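# Drive the rack pin through both A-frame leg heads

## Task

Take the pin from the rack and insert it through the holes in the heads of both legs of the A-frame hinged to the bench, pushing until the pin's head rests against a leg. Any number of the three arms may be used.

## Robot and tools

Setup: three arms, arm1, arm2 and arm3. Each is an i2rt Big YAM carrying a five-fingered right hand. All positions are in one scene frame, in metres, with the origin on the floor and +z up. Base (base_link) poses, each facing along its own +x: arm1 at (-0.385, +0.625, +0.814), quat_wxyz (+0.739, -0.006, -0.002, -0.674); arm2 at (+0.152, +0.605, +0.779), quat (+0.683, +0.004, -0.004, -0.731); arm3 at (+0.564, -0.284, +0.737), quat (+0.005, +0.004, -0.003, +1.000). The table tops under the arms are at z=0.720. Reach is about 1.07 m from the joint-1 axis. A loose object may occasionally get a short shove from outside.

Hand frame: the hand point sits 0.045 m ahead of the palm and moves rigidly with it. Its +z runs along the straight fingers, +y points out of the palm, and +x runs across the palm away from the thumb. Straight fingers extend 0.06 to 0.07 m past the point, with their centre lines 0.06 m behind it along -y. A wrist bracket on the little-finger side extends 0.10 m across the palm and can collide with things. The wrist camera is on the little-finger side. With joint6 near -1.3 the camera is on top, its image is upright and the palm faces right. With the thumb turned in front of the palm, the hand can wrap objects about 0.035 to 0.065 m thick, or a handle down to about 0.025 m.

move: the argument has optional keys arm1, arm2 and arm3, one object per arm, plus cameras. Inside an arm object:
- joints: a dict of absolute targets keyed by joint name. joint1_rad to joint6_rad are in radians, with limits: joint1 -2.879..2.879 (base yaw, positive is counter-clockwise seen from above); joint2 0..3.141 (shoulder); joint3 0..3.019 (elbow); joint4 -1.692..1.57 (positive pitches the fingers up); joint5 -1.57..1.57 (positive swings the hand to the arm's right); joint6 -2.094..2.094 (roll, positive is clockwise seen from behind). The hand keys hand_little, hand_ring, hand_middle, hand_index, hand_thumb_bend and hand_thumb_turn run from -1 to 1, where +1 is open or straight, or for the turn key, thumb beside the palm. hand_force_limit (-1..1) is a setting for the closing-force stop, from about 0 to 10 N at the fingertip (15 N for the thumb). hand_speed (-0.96..1) is a setting, at full speed from +0.48 upward. Each arm joint runs at its own pace, so a joints move can swing the hand wide.
- target: an absolute hand-point pose, 7 numbers [x, y, z, qw, qx, qy, qz], in metres in the scene frame. The hand follows a straight line to it from its current hand_target. When target is used, joints may hold only the hand keys, or the call is refused.
- speed: the top path speed in m/s, from 0.002 to 4.3 (default 0.25). Rotation is capped at twice this value in rad/s.
- min_time_s: 0.1 to 8 s, the shortest duration of that arm's joint motions.
All motions in one call start together. Hand paths in one call finish together, within at most 10 s, and no call runs past 15 s. Paths do not avoid obstacles or the other arms. Hands lag and overshoot, especially with the arm near full stretch. cameras takes a list drawn from arm1_cam_wrist, arm2_cam_wrist, arm3_cam_wrist, cam_high and all. An empty list returns no images. An empty move returns the full state plus all images.

wait: seconds from 0 to 10. Commands nothing new and returns the state, with the same cameras option. zoom_image: camera plus region [x0, y0, x1, y1], in pixels of that camera's newest image, origin at top-left, at most 504 wide and 504 high. The wrist images are 672x504 fisheye and cam_high is 896x504. show_instructions shows the reference pages. finished_scene (scene 1, optional) ends the scene permanently, so the pin must already be seated securely.

Reading results: "move" lists the arms that were commanded. "as last shown" marks an uncommanded arm whose status reads "not commanded". hand gives the measured pose, which is less accurate at long reach. hand_target is the pose the drive is currently holding. A hand is "done" within 1 cm and 2 degrees. "off_target" means it is resting short of the target and may still be pushing. "time_out" is a stop, and on_its_own shows the target the arm keeps pushing toward. "joint command not followed" or "pose unreachable" means a safety check held the arm back, and "not_followed" means the hand target was dropped. hand_stopped_by gives six words for little, ring, middle, index, thumb_bend and thumb_turn: moving, target, force, stalled or fault. The *_load_n values are fingertip forces in N, positive when pushed open. A grip that has slipped shows as loads falling to about 0. Joint velocities are in rad/s, and "within noise" means the arm is still. Joint torques are in N m; entries 3 and 4 wrap around at ±28. MOTOR HOT warns that a motor is overheating. OVER-TEMPERATURE FAULT means that arm has gone limp, and afterwards you must resend every key marked limit_stop_at_motor_heat.

Gripping: a finger motor moves only when its target changes by at least 0.002. It locks when it reaches the target or when its load reaches hand_force_limit. For a gentle grip, use hand_speed -0.94 or lower. To squeeze harder, raise the limit and send a target that is more closed than the current reading. To release, send a target that is more open.

Cautions: if a call is refused, or a stop occurs during it, the remaining calls in that reply are skipped. Robots must never press hard against each other, and no hand may close on another robot's fingers. The safety check may react too late and does not keep hands or wrist cameras apart. The arms do not stop on contact and keep pushing, so approach slowly and avoid ramming fixed parts. Do not drop the pin, release it while moving, or knock anything out of the work area. Limit finger strain and long stretched-out holding, which heats the motors. While you are thinking, each arm keeps holding its last command.

Each tool is called after "Emit:" in YAML: its name, and indented under it one key for each argument.

Reference images:

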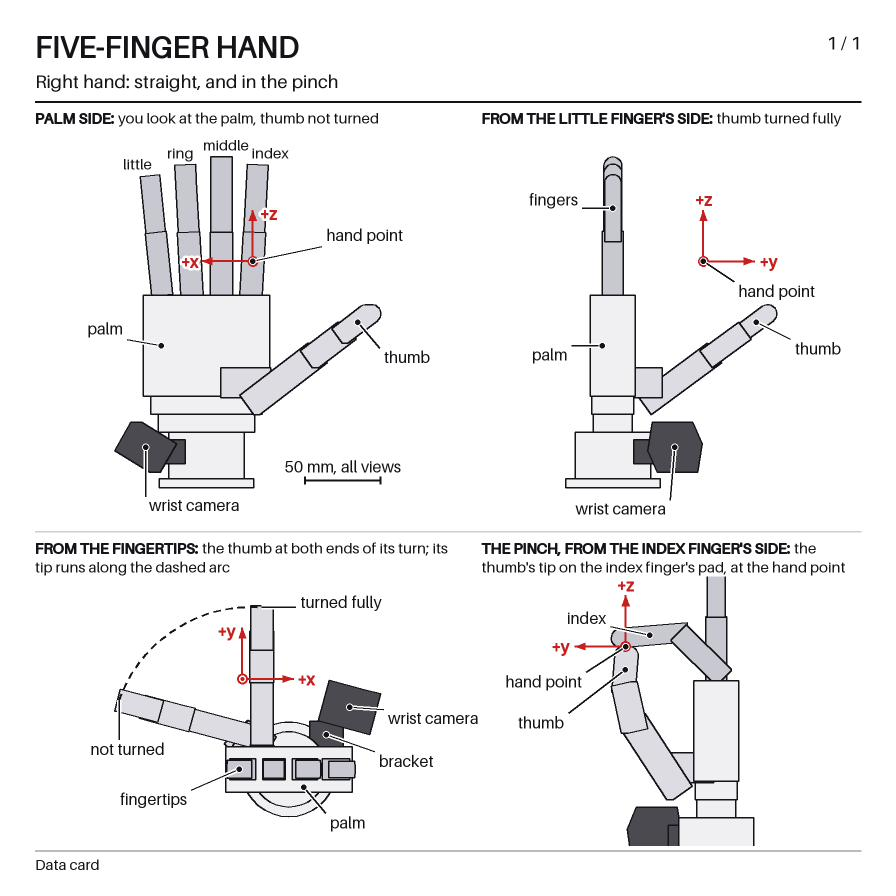

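## Session

Emit:
move:

Scene clock: 0.00 s.
Joint torques (N m): no reading
Heat: arm1: hottest joint2_rad 28 °C; arm2: hottest joint3_rad 28 °C; arm3: hottest joint1_rad 29 °C.
Joint velocities: within noise
arm1.joint_positions: joint1_rad=+0.033 joint2_rad=+0.619 joint3_rad=+1.350 joint4_rad=-1.544 joint5_rad=-0.046 joint6_rad=-1.349 hand_little=+1.000 hand_ring=+1.000 hand_middle=+1.000 hand_index=+1.000 hand_thumb_turn=+1.000 hand_thumb_bend=+1.000 hand_force_limit=+0.000 hand_speed=-0.800
arm1.joint_status: not commanded
arm1.hand_stopped_by: target,target,target,target,target,target
arm1.little_load_n: 0.0
arm1.ring_load_n: 0.0
arm1.middle_load_n: 0.0
arm1.index_load_n: 0.0
arm1.thumb_bend_load_n: 0.0
arm1.thumb_turn_load_n: 0.0
arm1.hand: x=-0.4017 y=+0.4351 z=+1.2505 quat_wxyz=(+0.200, +0.630, -0.680, +0.318) (m; scene frame)
arm1.hand_target: x=-0.4016 y=+0.4345 z=+1.2620 quat_wxyz=(+0.208, +0.626, -0.676, +0.328) (m; scene frame)
arm1.hand_status: not commanded
arm2.joint_positions: joint1_rad=+0.028 joint2_rad=+0.621 joint3_rad=+1.398 joint4_rad=-1.462 joint5_rad=+0.124 joint6_rad=-1.344 hand_little=+1.000 hand_ring=+1.000 hand_middle=+1.000 hand_index=+1.000 hand_thumb_turn=+1.000 hand_thumb_bend=+1.000 hand_force_limit=+0.000 hand_speed=-0.800
arm2.joint_status: not commanded
arm2.hand_stopped_by: target,target,target,target,target,target
arm2.little_load_n: 0.0
arm2.ring_load_n: -0.5
arm2.middle_load_n: -0.5
arm2.index_load_n: 0.0
arm2.thumb_bend_load_n: 0.0
arm2.thumb_turn_load_n: 0.0
arm2.hand: x=+0.0627 y=+0.4091 z=+1.2541 quat_wxyz=(+0.312, +0.524, -0.735, +0.298) (m; scene frame)
arm2.hand_target: x=+0.0627 y=+0.4095 z=+1.2624 quat_wxyz=(+0.318, +0.521, -0.731, +0.305) (m; scene frame)
arm2.hand_status: not commanded
arm3.joint_positions: joint1_rad=-0.210 joint2_rad=+0.630 joint3_rad=+1.546 joint4_rad=-1.431 joint5_rad=-0.170 joint6_rad=-0.991 hand_little=+1.000 hand_ring=+1.000 hand_middle=+1.000 hand_index=+1.000 hand_thumb_turn=+1.000 hand_thumb_bend=+1.000 hand_force_limit=+0.000 hand_speed=-0.800
arm3.joint_status: not commanded
arm3.hand_stopped_by: target,target,target,target,target,target
arm3.little_load_n: 0.0
arm3.ring_load_n: 0.5
arm3.middle_load_n: 0.0
arm3.index_load_n: -0.5
arm3.thumb_bend_load_n: 0.0
arm3.thumb_turn_load_n: 0.0
arm3.hand: x=+0.3767 y=-0.2435 z=+1.2654 quat_wxyz=(-0.485, +0.294, +0.808, -0.160) (m; scene frame)
arm3.hand_target: x=+0.3771 y=-0.2436 z=+1.2750 quat_wxyz=(-0.495, +0.291, +0.803, -0.162) (m; scene frame)
arm3.hand_status: not commanded
pictures: arm1_cam_wrist, arm2_cam_wrist, arm3_cam_wrist, cam_high

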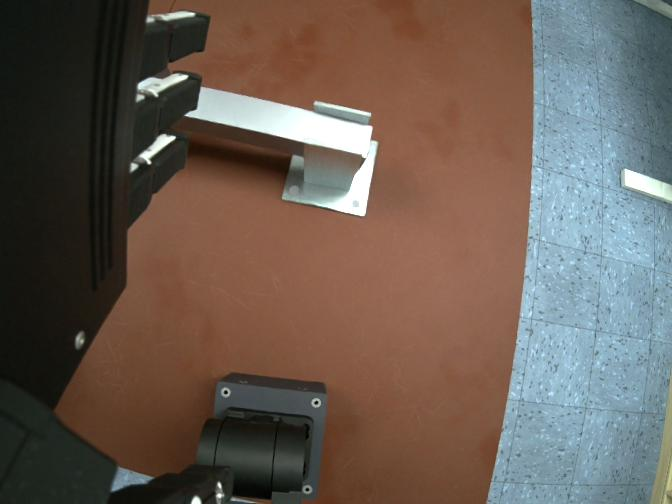

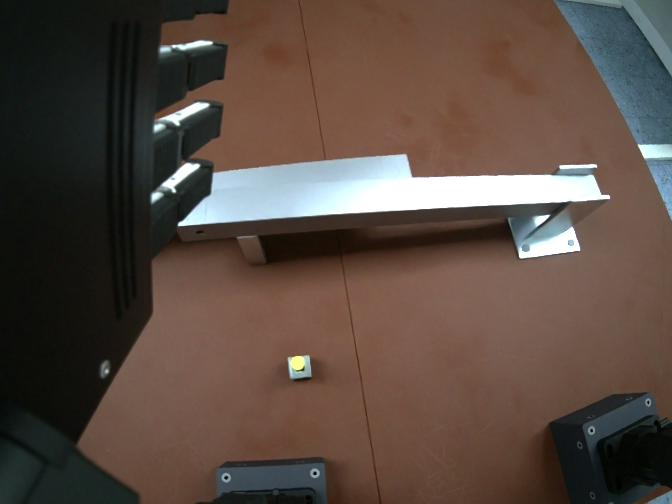

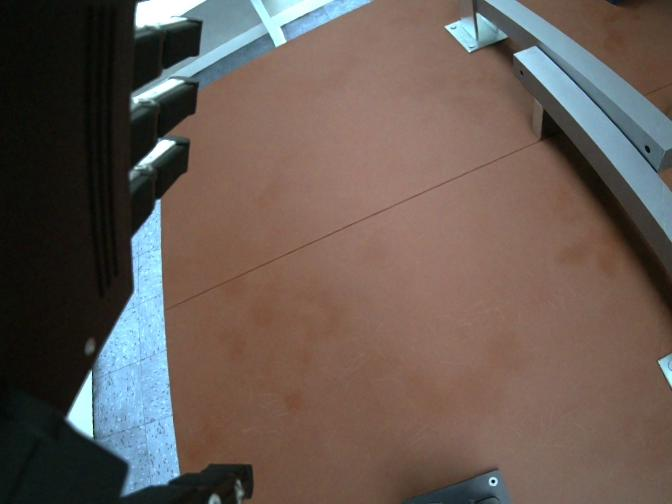

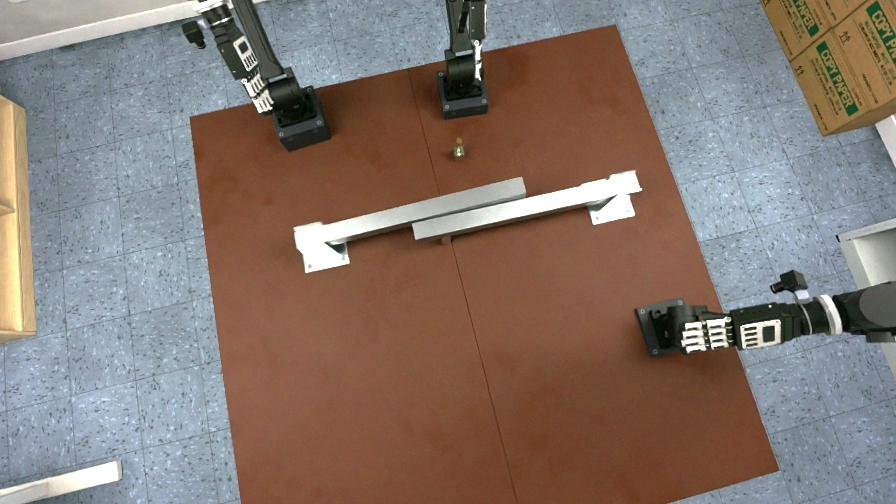

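Emit:
zoom_image:
  camera: "cam_high"
  region: [280, 120, 480, 290]

Emit:
zoom_image:
  camera: "cam_high"
  region: [400, 110, 660, 260]

Emit:
zoom_image:
  camera: "arm2_cam_wrist"
  region: [150, 130, 420, 400]

Emit:
zoom_image:
  camera: "arm3_cam_wrist"
  region: [440, 0, 672, 200]

Emit:
zoom_image:
  camera: "arm2_cam_wrist"
  region: [400, 130, 640, 280]

Emit:
zoom_image:
  camera: "arm1_cam_wrist"
  region: [150, 50, 400, 230]

Scaled by 2.520 from the camera's image (finer frame: 1280x720).

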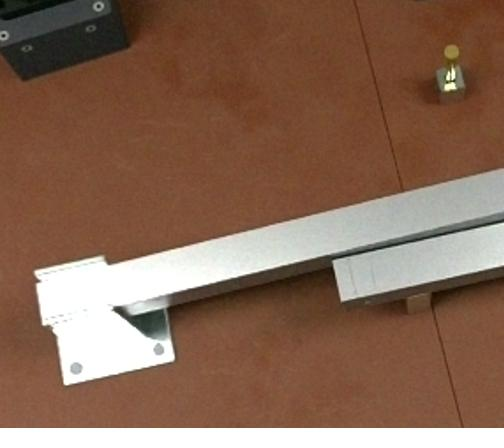

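Scaled by 1.938 from the camera's image (finer frame: 1280x720).

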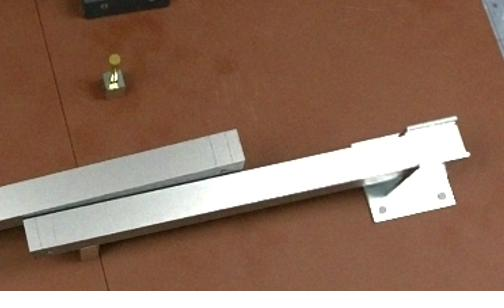

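Scaled by 1.867 from the camera's image (finer frame: 960x720).

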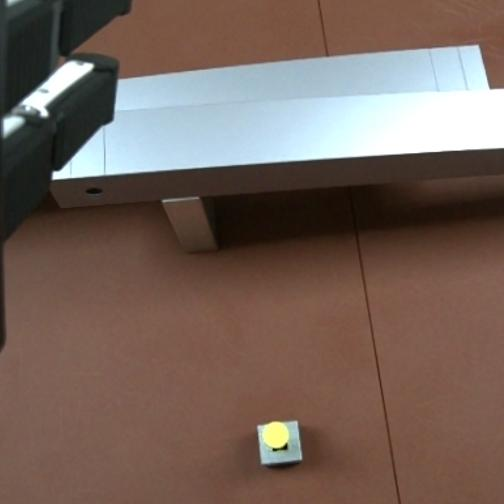

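Scaled by 2.172 from the camera's image (finer frame: 960x720).

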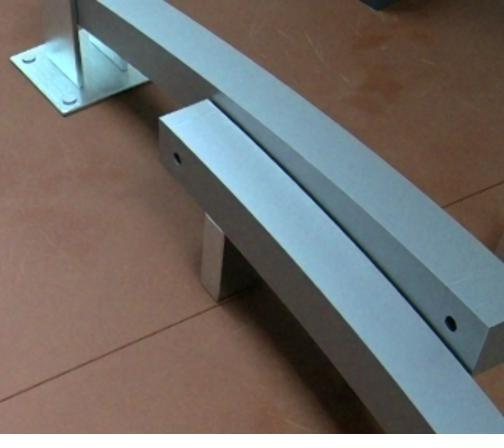

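Scaled by 2.100 from the camera's image (finer frame: 960x720).

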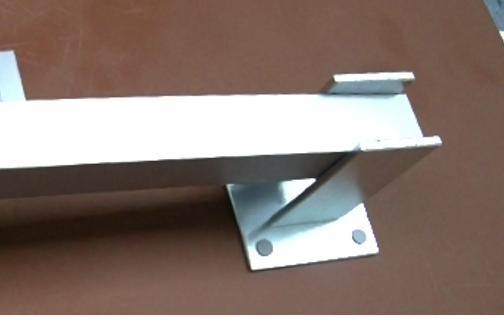

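Scaled by 2.016 from the camera's image (finer frame: 960x720).

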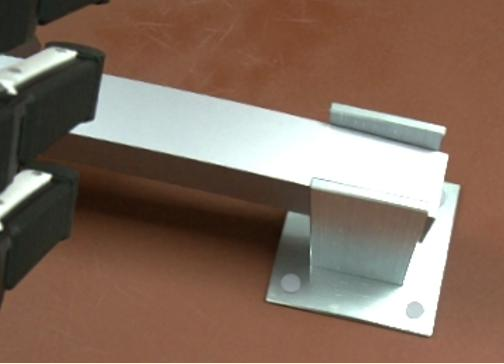

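Emit:
zoom_image:
  camera: "arm2_cam_wrist"
  region: [260, 330, 340, 400]

Emit:
zoom_image:
  camera: "cam_high"
  region: [435, 125, 485, 170]

Emit:
zoom_image:
  camera: "arm2_cam_wrist"
  region: [160, 180, 300, 280]

Emit:
zoom_image:
  camera: "arm3_cam_wrist"
  region: [500, 30, 600, 150]

Scaled by 6.300 from the camera's image (finer frame: 960x720).

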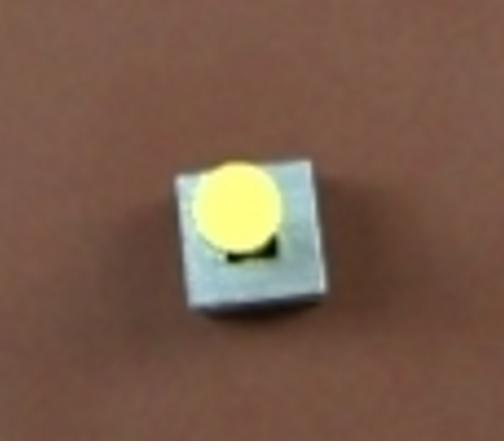

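Scaled by 10.080 from the camera's image (finer frame: 1280x720).

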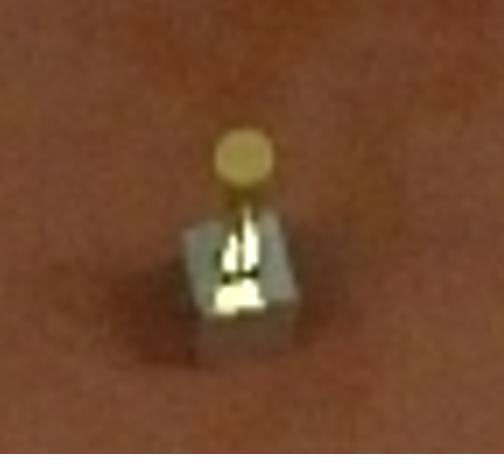

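Scaled by 3.600 from the camera's image (finer frame: 960x720).

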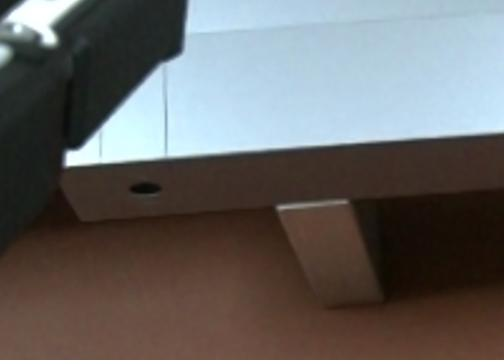

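Scaled by 4.200 from the camera's image (finer frame: 960x720).

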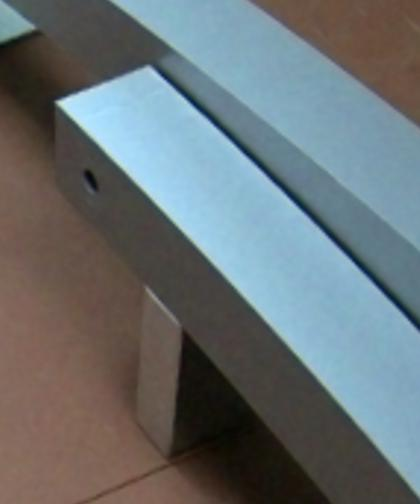

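Emit:
move:
  arm3: {"target": [0.2, -0.2, 1.0, 0.5, -0.5, -0.5, -0.5], "speed": 0.25, "joints": {"hand_thumb_turn": -1, "hand_thumb_bend": 0}}
  cameras: ["arm3_cam_wrist", "cam_high"]

Scene clock: 474.57 s.
Joint torques (N m): arm1=[1.26 0.09 10.22 1.52 0.12 0.02] | arm2=[0.21 1.2 8.99 1.57 0.06 0.08] | arm3=[-2.73 -9.11 9.11 -0.87 0.57 0.01]
Heat: arm1: hottest joint3_rad 36 °C; arm2: hottest joint3_rad 36 °C; arm3: hottest joint3_rad 35 °C.
move: arm3 off_target
Joint velocities: within noise
arm1, arm2: as last shown
arm2.ring_load_n: 0.0
arm2.middle_load_n: 0.0
arm3.joint_positions: joint1_rad=+0.299 joint2_rad=+1.528 joint3_rad=+1.153 joint4_rad=-1.694 joint5_rad=+1.407 joint6_rad=+0.479 hand_little=+1.000 hand_ring=+1.000 hand_middle=+1.000 hand_index=+1.000 hand_thumb_turn=-1.000 hand_thumb_bend=+0.000 hand_force_limit=+0.000 hand_speed=-0.800
arm3.joint_status: all done
arm3.hand_stopped_by: target,target,target,target,target,target
arm3.little_load_n: 0.0
arm3.ring_load_n: 0.0
arm3.middle_load_n: 0.0
arm3.index_load_n: 0.0
arm3.thumb_bend_load_n: 0.0
arm3.thumb_turn_load_n: 0.0
arm3.hand: x=+0.2086 y=-0.2002 z=+0.9903 quat_wxyz=(-0.507, +0.469, +0.590, +0.418)
arm3.hand_target: x=+0.2003 y=-0.1992 z=+0.9997 quat_wxyz=(-0.510, +0.480, +0.582, +0.413)
arm3.hand_status: off_target (0.013 m and 14.5 deg from the pose sent, 0.322 m and 89.0 deg at the start; a joint's target at an end of its range on 80 of 169 steps)
arm3_cam_wrist: T_world_to_cam=[[0.95205, 0.18027, 0.24718, -0.41374], [0.30589, -0.54603, -0.77993, 0.60437], [-0.00563, 0.81814, -0.57499, 0.84721]] pos_world=[0.2138, -0.28855, 1.06077]

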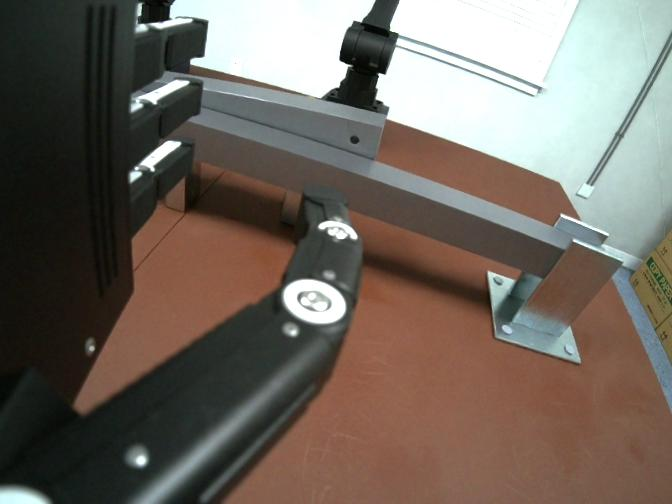

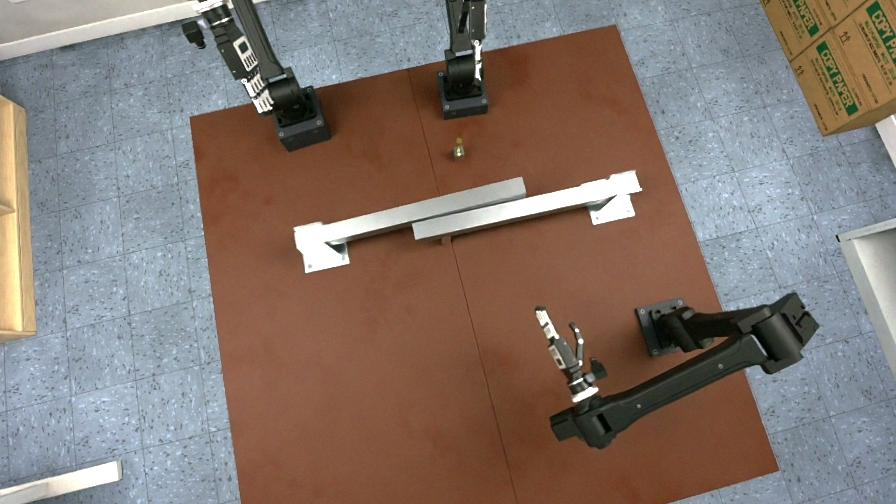

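Emit:
move:
  arm3: {"joints": {"joint4_rad": 0.42, "joint5_rad": 1.3, "joint6_rad": -1.57}, "min_time_s": 3}
  cameras: ["arm3_cam_wrist"]

Scene clock: 493.30 s.
Joint torques (N m): arm1=[2.08 0.85 10.24 1.24 0.12 0.03] | arm2=[0.21 1.2 8.99 1.57 0.06 0.08] | arm3=[-2.67 -10.81 10.4 2.1 -0.11 -0.11]
Heat: arm1: hottest joint3_rad 36 °C; arm2: hottest joint3_rad 36 °C; arm3: hottest joint3_rad 38 °C.
move: arm3 done
Joint velocities: within noise
arm1, arm2: as last shown
arm3.joint_positions: joint1_rad=+0.299 joint2_rad=+1.528 joint3_rad=+1.153 joint4_rad=+0.399 joint5_rad=+1.302 joint6_rad=-1.562 hand_little=+1.000 hand_ring=+1.000 hand_middle=+1.000 hand_index=+1.000 hand_thumb_turn=-1.000 hand_thumb_bend=+0.000 hand_force_limit=+0.000 hand_speed=-0.800
arm3.joint_status: all done
arm3.hand_stopped_by: target,target,target,target,target,target
arm3.little_load_n: 0.0
arm3.ring_load_n: 0.0
arm3.middle_load_n: 0.0
arm3.index_load_n: 0.0
arm3.thumb_bend_load_n: 0.0
arm3.thumb_turn_load_n: 0.0
arm3.hand: x=+0.0312 y=-0.2321 z=+1.0832 quat_wxyz=(-0.629, +0.352, +0.607, +0.335)
arm3.hand_target: x=+0.0236 y=-0.2286 z=+1.1000 quat_wxyz=(-0.639, +0.366, +0.593, +0.326)
arm3.hand_status: not commanded
arm3_cam_wrist: T_world_to_cam=[[0.86327, 0.46837, 0.18815, -0.12855], [0.36784, -0.32852, -0.86993, 0.85969], [-0.34564, 0.82019, -0.45588, 0.80774]] pos_world=[0.07393, -0.31986, 1.14029]

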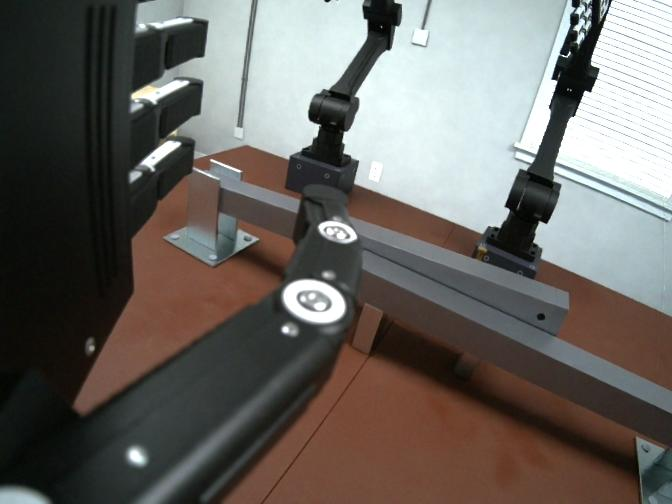

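Emit:
move:
  arm3: {"target": [0.09, 0.02, 1.0, 0.5, -0.5, -0.5, -0.5], "speed": 0.2}
  cameras: ["arm3_cam_wrist"]

Emit:
move:
  arm3: {"target": [0.09, 0.0, 0.79, 0.5, -0.5, -0.5, -0.5], "speed": 0.15}
  cameras: ["arm3_cam_wrist", "cam_high"]

Scene clock: 506.00 s.
Joint torques (N m): arm1=[1.9 0.73 10.47 1.48 0.14 0.08] | arm2=[0.21 1.2 8.99 1.57 0.07 0.08] | arm3=[-2.49 -12.63 9.91 2.09 0.12 -0.14]
Heat: arm1: hottest joint3_rad 36 °C; arm2: hottest joint3_rad 36 °C; arm3: hottest joint3_rad 39 °C.
move: arm3 off_target
Joint velocities: within noise
arm1, arm2: as last shown
arm3.joint_positions: joint1_rad=-0.191 joint2_rad=+1.721 joint3_rad=+1.127 joint4_rad=+0.499 joint5_rad=+1.364 joint6_rad=-1.536 hand_little=+1.000 hand_ring=+1.000 hand_middle=+1.000 hand_index=+1.000 hand_thumb_turn=-1.000 hand_thumb_bend=+0.000 hand_force_limit=+0.000 hand_speed=-0.800
arm3.joint_status: not commanded
arm3.hand_stopped_by: target,target,target,target,target,target
arm3.little_load_n: 0.0
arm3.ring_load_n: 0.0
arm3.middle_load_n: 0.0
arm3.index_load_n: 0.0
arm3.thumb_bend_load_n: 0.0
arm3.thumb_turn_load_n: 0.0
arm3.hand: x=+0.1015 y=+0.0162 z=+0.9843 quat_wxyz=(-0.485, +0.489, +0.517, +0.508)
arm3.hand_target: x=+0.0909 y=+0.0197 z=+0.9999 quat_wxyz=(-0.500, +0.500, +0.500, +0.500)
arm3.hand_status: off_target (0.020 m and 3.1 deg from the pose sent, 0.272 m and 32.0 deg at the start)
arm3_cam_wrist: T_world_to_cam=[[0.96047, -0.04801, 0.27421, -0.3731], [0.21513, -0.49716, -0.84057, 0.81863], [0.17668, 0.86633, -0.46718, 0.54069]] pos_world=[0.08671, -0.07933, 1.04302]

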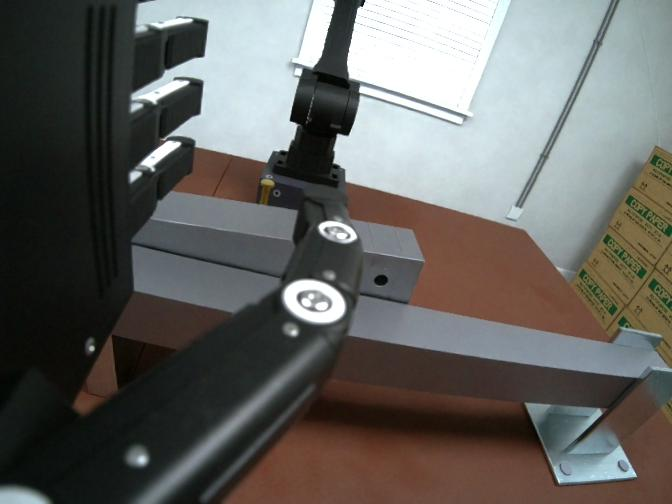

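Scene clock: 508.80 s.
Joint torques (N m): arm1=[1.26 0.56 10.37 1.55 0.1 -0.05] | arm2=[0.26 1.14 8.99 1.57 0.07 0.08] | arm3=[-0.85 -14.04 4.83 2.13 0.09 -0.11]
Heat: arm1: hottest joint3_rad 36 °C; arm2: hottest joint3_rad 36 °C; arm3: hottest joint3_rad 39 °C.
move: arm3 done
Joint velocities: within noise
arm1, arm2: as last shown
arm1.index_load_n: 0.5
arm3.joint_positions: joint1_rad=-0.167 joint2_rad=+2.116 joint3_rad=+1.065 joint4_rad=+0.993 joint5_rad=+1.402 joint6_rad=-1.527 hand_little=+1.000 hand_ring=+1.000 hand_middle=+1.000 hand_index=+1.000 hand_thumb_turn=-1.000 hand_thumb_bend=+0.000 hand_force_limit=+0.000 hand_speed=-0.800
arm3.joint_status: not commanded
arm3.hand_stopped_by: target,target,target,target,target,target
arm3.little_load_n: 0.0
arm3.ring_load_n: 0.0
arm3.middle_load_n: 0.0
arm3.index_load_n: 0.0
arm3.thumb_bend_load_n: 0.0
arm3.thumb_turn_load_n: 0.0
arm3.hand: x=+0.0954 y=+0.0051 z=+0.7930 quat_wxyz=(-0.495, +0.502, +0.500, +0.503)
arm3.hand_target: x=+0.0902 y=+0.0000 z=+0.7899 quat_wxyz=(-0.499, +0.500, +0.500, +0.500)
arm3.hand_status: done (0.008 m and 0.7 deg from the pose sent, 0.195 m and 3.1 deg at the start)
arm3_cam_wrist: T_world_to_cam=[[0.97084, -0.06431, 0.23096, -0.28186], [0.17058, -0.49164, -0.85393, 0.66848], [0.16846, 0.86842, -0.46633, 0.46205]] pos_world=[0.08177, -0.09073, 0.8514]

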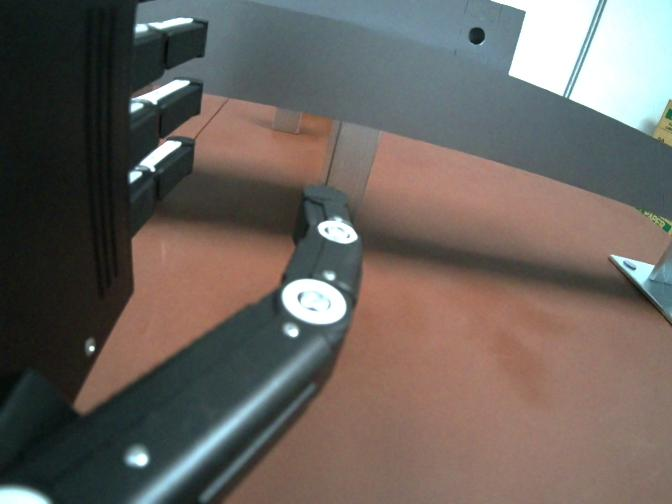

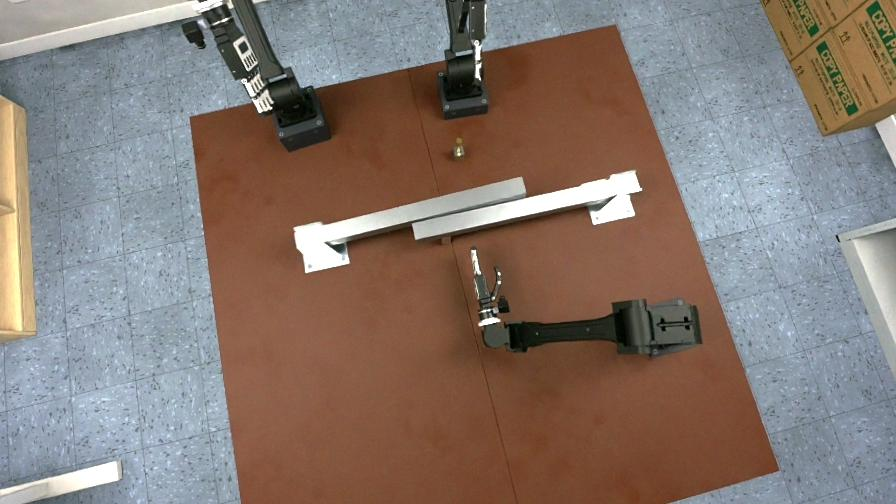

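Emit:
zoom_image:
  camera: "arm3_cam_wrist"
  region: [130, 0, 634, 260]

Scaled by 1.000.

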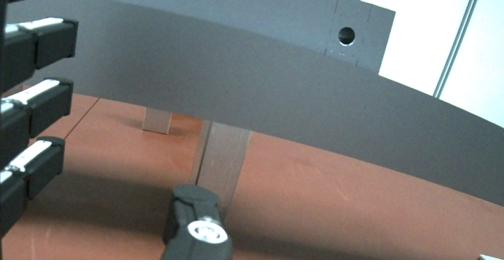

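Emit:
move:
  arm3: {"target": [0.02, 0.0, 0.80, 0.7071, -0.7071, 0, 0], "speed": 0.2, "joints": {"hand_thumb_bend": -1}}
  cameras: ["arm3_cam_wrist", "cam_high"]

Scene clock: 604.10 s.
Joint torques (N m): arm1=[1.32 0.26 10.15 1.16 0.11 0.04] | arm2=[0.21 1.14 8.99 1.58 0.07 0.08] | arm3=[-1.55 -16.67 4.34 0.83 -0.08 0.03]
Heat: arm1: hottest joint3_rad 37 °C; arm2: hottest joint3_rad 37 °C; arm3: hottest joint2_rad 32 °C.
move: arm3 off_target
Joint velocities: within noise
arm1, arm2: as last shown
arm1.index_load_n: 0.0
arm2.thumb_bend_load_n: 0.5
arm3.joint_positions: joint1_rad=-0.165 joint2_rad=+2.040 joint3_rad=+1.001 joint4_rad=+0.994 joint5_rad=+1.399 joint6_rad=+0.011 hand_little=+1.000 hand_ring=+1.000 hand_middle=+1.000 hand_index=+1.000 hand_thumb_turn=-1.000 hand_thumb_bend=-0.976 hand_force_limit=+0.000 hand_speed=-0.800
arm3.joint_status: hand_thumb_bend off_target (ended at -0.976, target -1.000)
arm3.hand_stopped_by: target,target,target,target,force,target
arm3.little_load_n: 0.0
arm3.ring_load_n: 0.0
arm3.middle_load_n: 0.0
arm3.index_load_n: 0.0
arm3.thumb_bend_load_n: 7.5
arm3.thumb_turn_load_n: 0.5
arm3.hand: x=+0.0232 y=+0.0015 z=+0.7846 quat_wxyz=(-0.706, +0.708, +0.007, +0.011)
arm3.hand_target: x=+0.0201 y=+0.0000 z=+0.7997 quat_wxyz=(-0.707, +0.707, +0.000, +0.000)
arm3.hand_status: off_target (0.016 m and 1.5 deg from the pose sent, 0.076 m and 90.4 deg at the start)
arm3_cam_wrist: T_world_to_cam=[[0.24862, -0.0591, -0.9668, 0.74638], [-0.8551, -0.48223, -0.19041, 0.17496], [-0.45497, 0.87405, -0.17043, 0.25582]] pos_world=[0.08043, -0.09511, 0.79852]

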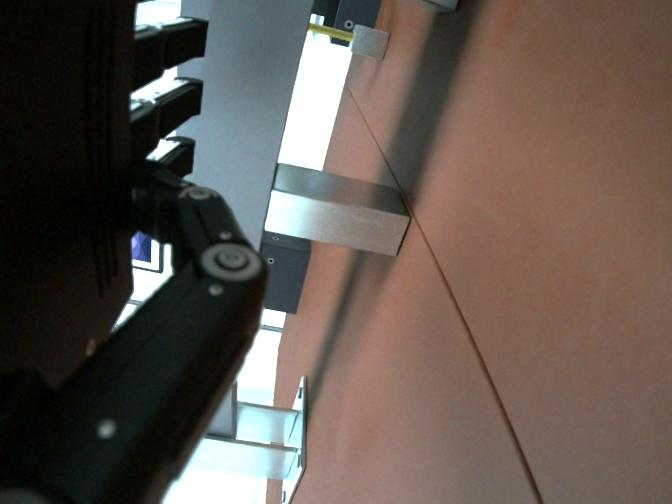

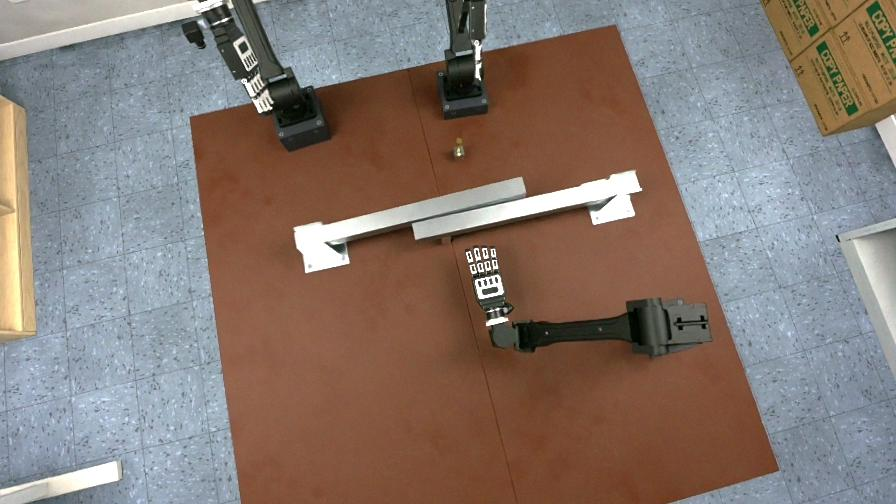

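Emit:
move:
  arm3: {"target": [0.024, 0.0, 0.747, 0.7071, -0.7071, 0, 0], "speed": 0.15}
  cameras: ["arm3_cam_wrist"]

Scene clock: 632.13 s.
Joint torques (N m): arm1=[0.85 -0.09 10.22 1.39 0.12 -0.01] | arm2=[0.21 1.14 8.99 1.57 0.06 0.08] | arm3=[-1.67 -13.8 4.23 2.04 -0.05 -0.11]
Heat: arm1: hottest joint3_rad 37 °C; arm2: hottest joint3_rad 37 °C; arm3: hottest joint2_rad 31 °C.
move: arm3 done
Joint velocities: within noise
arm1, arm2: as last shown
arm2.thumb_bend_load_n: 0.0
arm3.joint_positions: joint1_rad=-0.165 joint2_rad=+2.123 joint3_rad=+0.995 joint4_rad=+1.072 joint5_rad=+1.398 joint6_rad=+0.039 hand_little=+1.000 hand_ring=+1.000 hand_middle=+1.000 hand_index=+1.000 hand_thumb_turn=-1.000 hand_thumb_bend=-0.976 hand_force_limit=+0.000 hand_speed=-0.800
arm3.joint_status: not commanded
arm3.hand_stopped_by: target,target,target,target,force,target
arm3.little_load_n: 0.0
arm3.ring_load_n: 0.0
arm3.middle_load_n: 0.0
arm3.index_load_n: 0.0
arm3.thumb_bend_load_n: 7.5
arm3.thumb_turn_load_n: 1.0
arm3.hand: x=+0.0268 y=+0.0006 z=+0.7476 quat_wxyz=(-0.706, +0.709, +0.002, +0.005)
arm3.hand_target: x=+0.0240 y=-0.0001 z=+0.7470 quat_wxyz=(-0.707, +0.708, +0.000, +0.000)
arm3.hand_status: done (0.003 m and 0.6 deg from the pose sent, 0.038 m and 1.5 deg at the start)
arm3_cam_wrist: T_world_to_cam=[[0.23222, -0.06059, -0.97077, 0.71307], [-0.85755, -0.48373, -0.17494, 0.15921], [-0.459, 0.87311, -0.16429, 0.24743]] pos_world=[0.08451, -0.09582, 0.76074]

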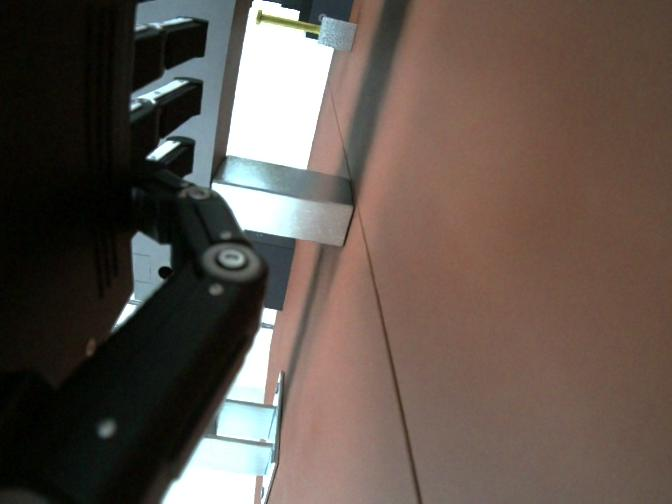

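Emit:
zoom_image:
  camera: "arm3_cam_wrist"
  region: [130, 0, 370, 250]

Emit:
zoom_image:
  camera: "arm3_cam_wrist"
  region: [240, 0, 370, 70]

Scaled by 2.016 from the camera's image (finer frame: 960x720).

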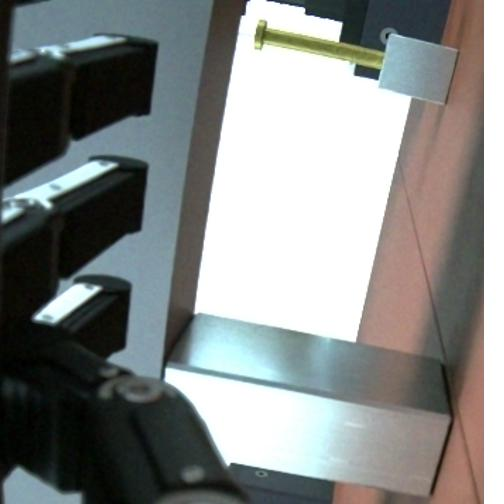

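Scaled by 3.877 from the camera's image (finer frame: 960x720).

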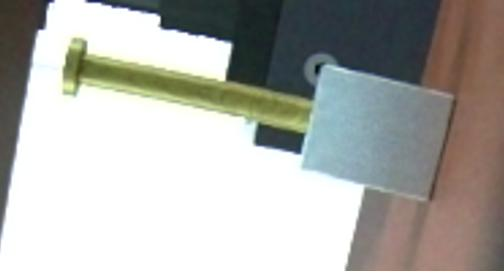

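Emit:
move:
  arm3: {"target": [0.023, 0.02, 0.734, 0.7071, -0.7071, 0, 0], "speed": 0.1}
  cameras: ["arm3_cam_wrist"]

Emit:
zoom_image:
  camera: "arm3_cam_wrist"
  region: [130, 0, 370, 250]

Scene clock: 676.83 s.
Joint torques (N m): arm1=[1.03 0.26 10.48 1.33 0.14 0.04] | arm2=[0.26 1.2 8.99 1.57 0.07 0.08] | arm3=[-2.49 -13.8 5.48 2.04 -0.06 -0.11]
Heat: arm1: hottest joint3_rad 37 °C; arm2: hottest joint3_rad 37 °C; arm3: hottest joint2_rad 31 °C.
move: arm3 off_target
Joint velocities: within noise
arm1, arm2: as last shown
arm1.index_load_n: -0.5
arm3.joint_positions: joint1_rad=-0.193 joint2_rad=+2.161 joint3_rad=+0.995 joint4_rad=+1.099 joint5_rad=+1.361 joint6_rad=+0.031 hand_little=+1.000 hand_ring=+1.000 hand_middle=+1.000 hand_index=+1.000 hand_thumb_turn=-1.000 hand_thumb_bend=-0.976 hand_force_limit=+0.000 hand_speed=-0.800
arm3.joint_status: not commanded
arm3.hand_stopped_by: target,target,target,target,force,target
arm3.little_load_n: 0.0
arm3.ring_load_n: 0.0
arm3.middle_load_n: 0.0
arm3.index_load_n: 0.0
arm3.thumb_bend_load_n: 7.5
arm3.thumb_turn_load_n: 0.5
arm3.hand: x=+0.0314 y=+0.0137 z=+0.7294 quat_wxyz=(-0.704, +0.710, +0.012, +0.008)
arm3.hand_target: x=+0.0233 y=+0.0199 z=+0.7341 quat_wxyz=(-0.707, +0.707, +0.000, +0.000)
arm3.hand_status: off_target (0.011 m and 1.7 deg from the pose sent, 0.024 m and 0.6 deg at the start)
arm3_cam_wrist: T_world_to_cam=[[0.251, -0.06254, -0.96596, 0.69115], [-0.84966, -0.49233, -0.1889, 0.17627], [-0.46376, 0.86816, -0.17672, 0.24436]] pos_world=[0.08961, -0.08213, 0.7441]

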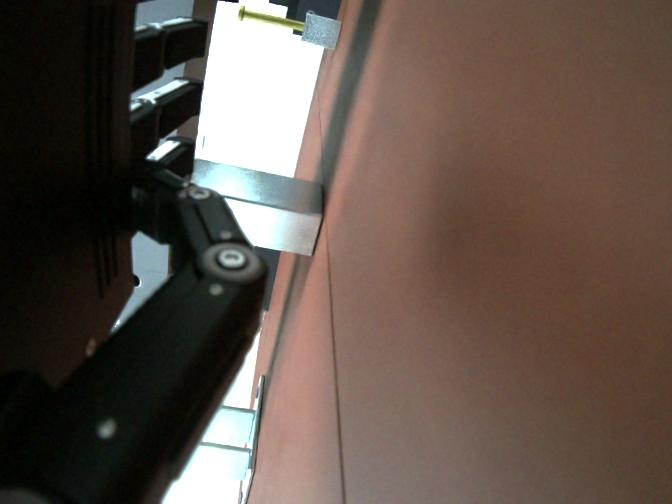

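Scaled by 2.016 from the camera's image (finer frame: 960x720).

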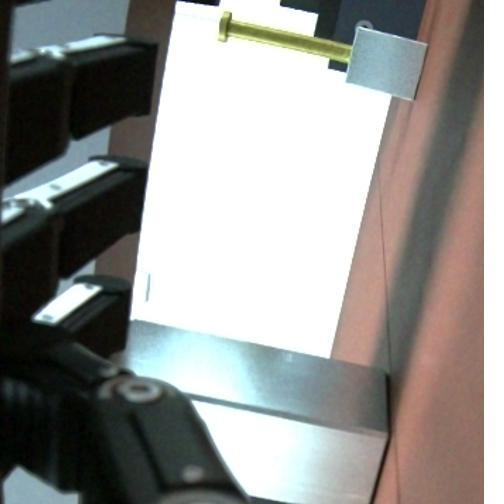

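Emit:
move:
  arm3: {"target": [0.018, 0.13, 0.735, 0.7071, -0.7071, 0, 0], "speed": 0.1}
  cameras: ["arm3_cam_wrist"]

Scene clock: 691.43 s.
Joint torques (N m): arm1=[0.85 0.73 10.48 1.47 0.11 0.01] | arm2=[0.21 1.2 8.99 1.57 0.06 0.08] | arm3=[-2.37 -14.8 6.34 0.99 -0.09 -0.11]
Heat: arm1: hottest joint3_rad 37 °C; arm2: hottest joint3_rad 37 °C; arm3: hottest joint3_rad 31 °C.
move: arm3 done
Joint velocities: within noise
arm1.joint_positions: joint1_rad=+0.033 joint2_rad=+0.619 joint3_rad=+1.350 joint4_rad=-1.544 joint5_rad=-0.046 joint6_rad=-1.349 hand_little=+1.000 hand_ring=+1.000 hand_middle=+1.000 hand_index=+1.000 hand_thumb_turn=+1.000 hand_thumb_bend=+1.000 hand_force_limit=+0.000 hand_speed=-0.800
arm1.joint_status: not commanded
arm1.hand_stopped_by: target,target,target,target,target,target
arm1.little_load_n: 0.0
arm1.ring_load_n: 0.0
arm1.middle_load_n: 0.0
arm1.index_load_n: 0.0
arm1.thumb_bend_load_n: 0.0
arm1.thumb_turn_load_n: 0.0
arm1.hand: x=-0.4017 y=+0.4351 z=+1.2505 quat_wxyz=(+0.200, +0.630, -0.680, +0.318)
arm1.hand_target: x=-0.4016 y=+0.4345 z=+1.2620 quat_wxyz=(+0.208, +0.626, -0.676, +0.328)
arm1.hand_status: not commanded
arm2.joint_positions: joint1_rad=+0.028 joint2_rad=+0.621 joint3_rad=+1.398 joint4_rad=-1.462 joint5_rad=+0.124 joint6_rad=-1.344 hand_little=+1.000 hand_ring=+1.000 hand_middle=+1.000 hand_index=+1.000 hand_thumb_turn=+1.000 hand_thumb_bend=+1.000 hand_force_limit=+0.000 hand_speed=-0.800
arm2.joint_status: not commanded
arm2.hand_stopped_by: target,target,target,target,target,target
arm2.little_load_n: 0.0
arm2.ring_load_n: 0.0
arm2.middle_load_n: 0.0
arm2.index_load_n: 0.0
arm2.thumb_bend_load_n: 0.0
arm2.thumb_turn_load_n: 0.0
arm2.hand: x=+0.0627 y=+0.4091 z=+1.2541 quat_wxyz=(+0.312, +0.524, -0.735, +0.298)
arm2.hand_target: x=+0.0627 y=+0.4095 z=+1.2624 quat_wxyz=(+0.318, +0.521, -0.731, +0.305)
arm2.hand_status: not commanded
arm3.joint_positions: joint1_rad=-0.386 joint2_rad=+2.207 joint3_rad=+1.112 joint4_rad=+1.073 joint5_rad=+1.170 joint6_rad=+0.013 hand_little=+1.000 hand_ring=+1.000 hand_middle=+1.000 hand_index=+1.000 hand_thumb_turn=-1.000 hand_thumb_bend=-0.976 hand_force_limit=+0.000 hand_speed=-0.800
arm3.joint_status: not commanded
arm3.hand_stopped_by: target,target,target,target,force,target
arm3.little_load_n: 0.0
arm3.ring_load_n: 0.0
arm3.middle_load_n: 0.0
arm3.index_load_n: 0.0
arm3.thumb_bend_load_n: 7.5
arm3.thumb_turn_load_n: 0.5
arm3.hand: x=+0.0251 y=+0.1229 z=+0.7343 quat_wxyz=(-0.706, +0.708, +0.001, -0.001)
arm3.hand_target: x=+0.0183 y=+0.1299 z=+0.7351 quat_wxyz=(-0.707, +0.707, +0.000, +0.000)
arm3.hand_status: done (0.010 m and 0.3 deg from the pose sent, 0.117 m and 1.7 deg at the start)
arm3_cam_wrist: T_world_to_cam=[[0.22407, -0.05769, -0.97286, 0.70932], [-0.85545, -0.48989, -0.16798, 0.21016], [-0.4669, 0.86987, -0.15912, 0.13439]] pos_world=[0.08359, 0.02697, 0.74675]

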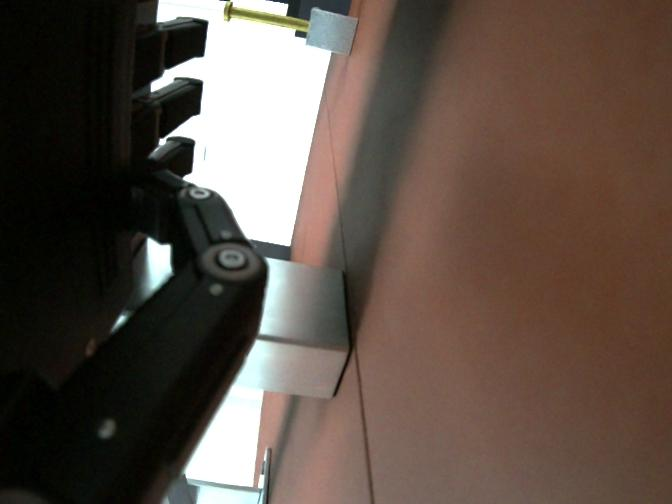

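Emit:
move:
  arm3: {"target": [0.020, 0.233, 0.733, 0.7071, -0.7071, 0, 0], "speed": 0.1}
  cameras: ["arm3_cam_wrist", "cam_high"]

Scene clock: 719.70 s.
Joint torques (N m): arm1=[0.91 0.67 10.19 1.46 0.12 0.01] | arm2=[0.21 1.2 8.99 1.57 0.06 0.08] | arm3=[-0.97 -16.5 7.46 1.13 -0.08 -0.06]
Heat: arm1: hottest joint3_rad 37 °C; arm2: hottest joint3_rad 37 °C; arm3: hottest joint3_rad 32 °C.
move: arm3 off_target
Joint velocities: within noise
arm1, arm2: as last shown
arm3.joint_positions: joint1_rad=-0.560 joint2_rad=+2.278 joint3_rad=+1.260 joint4_rad=+0.988 joint5_rad=+1.012 joint6_rad=+0.005 hand_little=+1.000 hand_ring=+1.000 hand_middle=+1.000 hand_index=+1.000 hand_thumb_turn=-1.000 hand_thumb_bend=-0.976 hand_force_limit=+0.000 hand_speed=-0.800
arm3.joint_status: not commanded
arm3.hand_stopped_by: target,target,target,target,force,target
arm3.little_load_n: 0.0
arm3.ring_load_n: -0.5
arm3.middle_load_n: 0.0
arm3.index_load_n: -0.5
arm3.thumb_bend_load_n: 7.0
arm3.thumb_turn_load_n: 1.0
arm3.hand: x=+0.0368 y=+0.2312 z=+0.7262 quat_wxyz=(-0.703, +0.711, +0.001, +0.009)
arm3.hand_target: x=+0.0205 y=+0.2323 z=+0.7333 quat_wxyz=(-0.707, +0.707, +0.000, +0.000)
arm3.hand_status: off_target (0.018 m and 1.2 deg from the pose sent, 0.110 m and 0.3 deg at the start)
arm3_cam_wrist: T_world_to_cam=[[0.23605, -0.06874, -0.96931, 0.70466], [-0.86072, -0.4778, -0.17572, 0.27479], [-0.45105, 0.87578, -0.17195, 0.05177]] pos_world=[0.09353, 0.13439, 0.74022]

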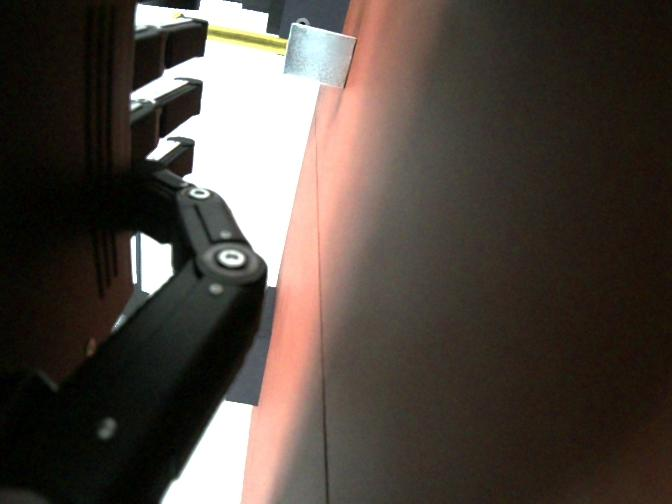

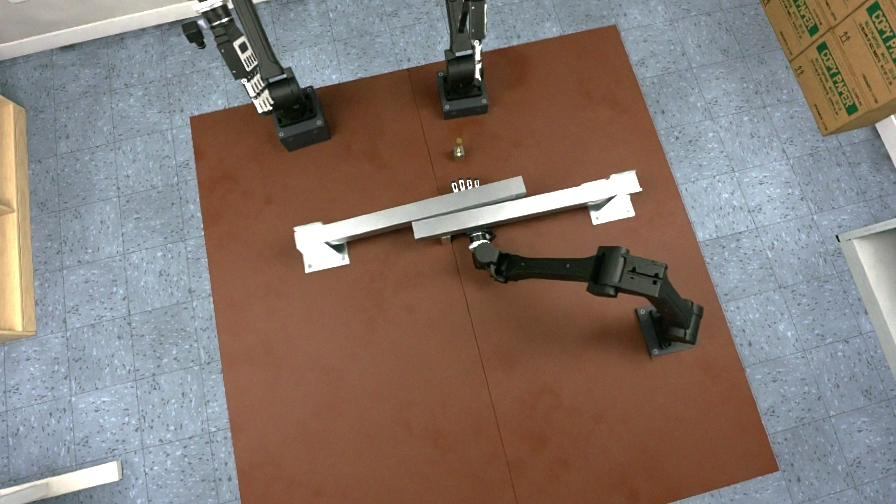

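Emit:
move:
  arm3: {"target": [0.018, 0.228, 0.775, 0.7071, -0.7071, 0, 0], "speed": 0.08}
  cameras: ["cam_high"]

Scene clock: 727.73 s.
Joint torques (N m): arm1=[1.79 0.91 10.13 1.39 0.16 -0.01] | arm2=[0.21 1.2 8.99 1.57 0.07 0.08] | arm3=[-0.73 -22.42 6.17 1.37 0.06 -0.14]
Heat: arm1: hottest joint3_rad 37 °C; arm2: hottest joint3_rad 37 °C; arm3: hottest joint3_rad 33 °C.
move: arm3 off_target
Joint velocities: within noise
arm1, arm2: as last shown
arm3.joint_positions: joint1_rad=-0.556 joint2_rad=+2.264 joint3_rad=+1.261 joint4_rad=+0.911 joint5_rad=+1.017 joint6_rad=+0.011 hand_little=+1.000 hand_ring=+1.000 hand_middle=+1.000 hand_index=+1.000 hand_thumb_turn=-1.000 hand_thumb_bend=-0.976 hand_force_limit=+0.000 hand_speed=-0.800
arm3.joint_status: not commanded
arm3.hand_stopped_by: target,target,target,target,force,target
arm3.little_load_n: 0.0
arm3.ring_load_n: 0.0
arm3.middle_load_n: 0.0
arm3.index_load_n: 0.0
arm3.thumb_bend_load_n: 7.5
arm3.thumb_turn_load_n: 0.5
arm3.hand: x=+0.0380 y=+0.2275 z=+0.7214 quat_wxyz=(-0.691, +0.722, +0.016, +0.026)
arm3.hand_target: x=+0.0191 y=+0.2277 z=+0.7744 quat_wxyz=(-0.707, +0.707, +0.000, +0.000)
arm3.hand_status: off_target (0.057 m and 4.3 deg from the pose sent, 0.052 m and 1.2 deg at the start)

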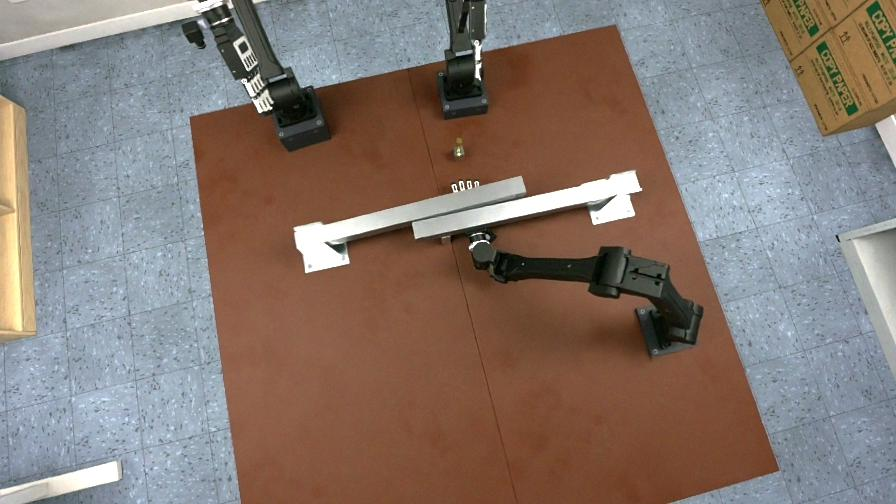

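Emit:
move:
  arm3: {"target": [0.018, 0.228, 0.83, 0.7071, -0.7071, 0, 0], "speed": 0.06}
  cameras: ["cam_high"]

Scene clock: 744.83 s.
Joint torques (N m): arm1=[0.79 0.67 10.13 1.39 0.1 0] | arm2=[0.21 1.14 9.01 1.55 0.07 0.08] | arm3=[-1.03 -23.77 7.3 1.73 0.07 -0.26]
Heat: arm1: hottest joint3_rad 38 °C; arm2: hottest joint3_rad 37 °C; arm3: hottest joint3_rad 34 °C.
move: arm3 off_target
Joint velocities: within noise
arm1, arm2: as last shown
arm3.joint_positions: joint1_rad=-0.553 joint2_rad=+2.175 joint3_rad=+1.245 joint4_rad=+0.801 joint5_rad=+1.018 joint6_rad=+0.024 hand_little=+1.000 hand_ring=+1.000 hand_middle=+1.000 hand_index=+1.000 hand_thumb_turn=-1.000 hand_thumb_bend=-0.976 hand_force_limit=+0.000 hand_speed=-0.800
arm3.joint_status: not commanded
arm3.hand_stopped_by: target,target,target,target,force,target
arm3.little_load_n: 0.0
arm3.ring_load_n: 0.0
arm3.middle_load_n: 0.0
arm3.index_load_n: 0.0
arm3.thumb_bend_load_n: 7.5
arm3.thumb_turn_load_n: 1.0
arm3.hand: x=+0.0388 y=+0.2240 z=+0.7552 quat_wxyz=(-0.684, +0.728, +0.024, +0.032)
arm3.hand_target: x=+0.0203 y=+0.2273 z=+0.8285 quat_wxyz=(-0.707, +0.707, -0.001, +0.000)
arm3.hand_status: off_target (0.078 m and 5.8 deg from the pose sent, 0.111 m and 4.3 deg at the start)

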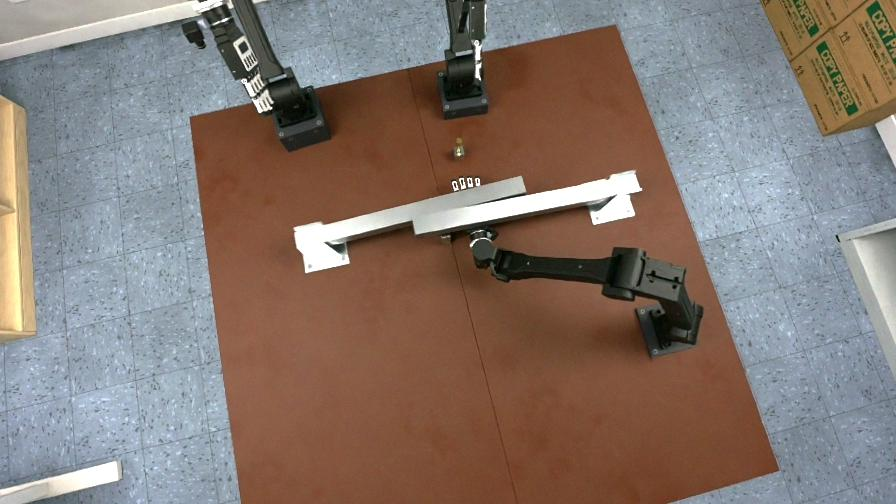

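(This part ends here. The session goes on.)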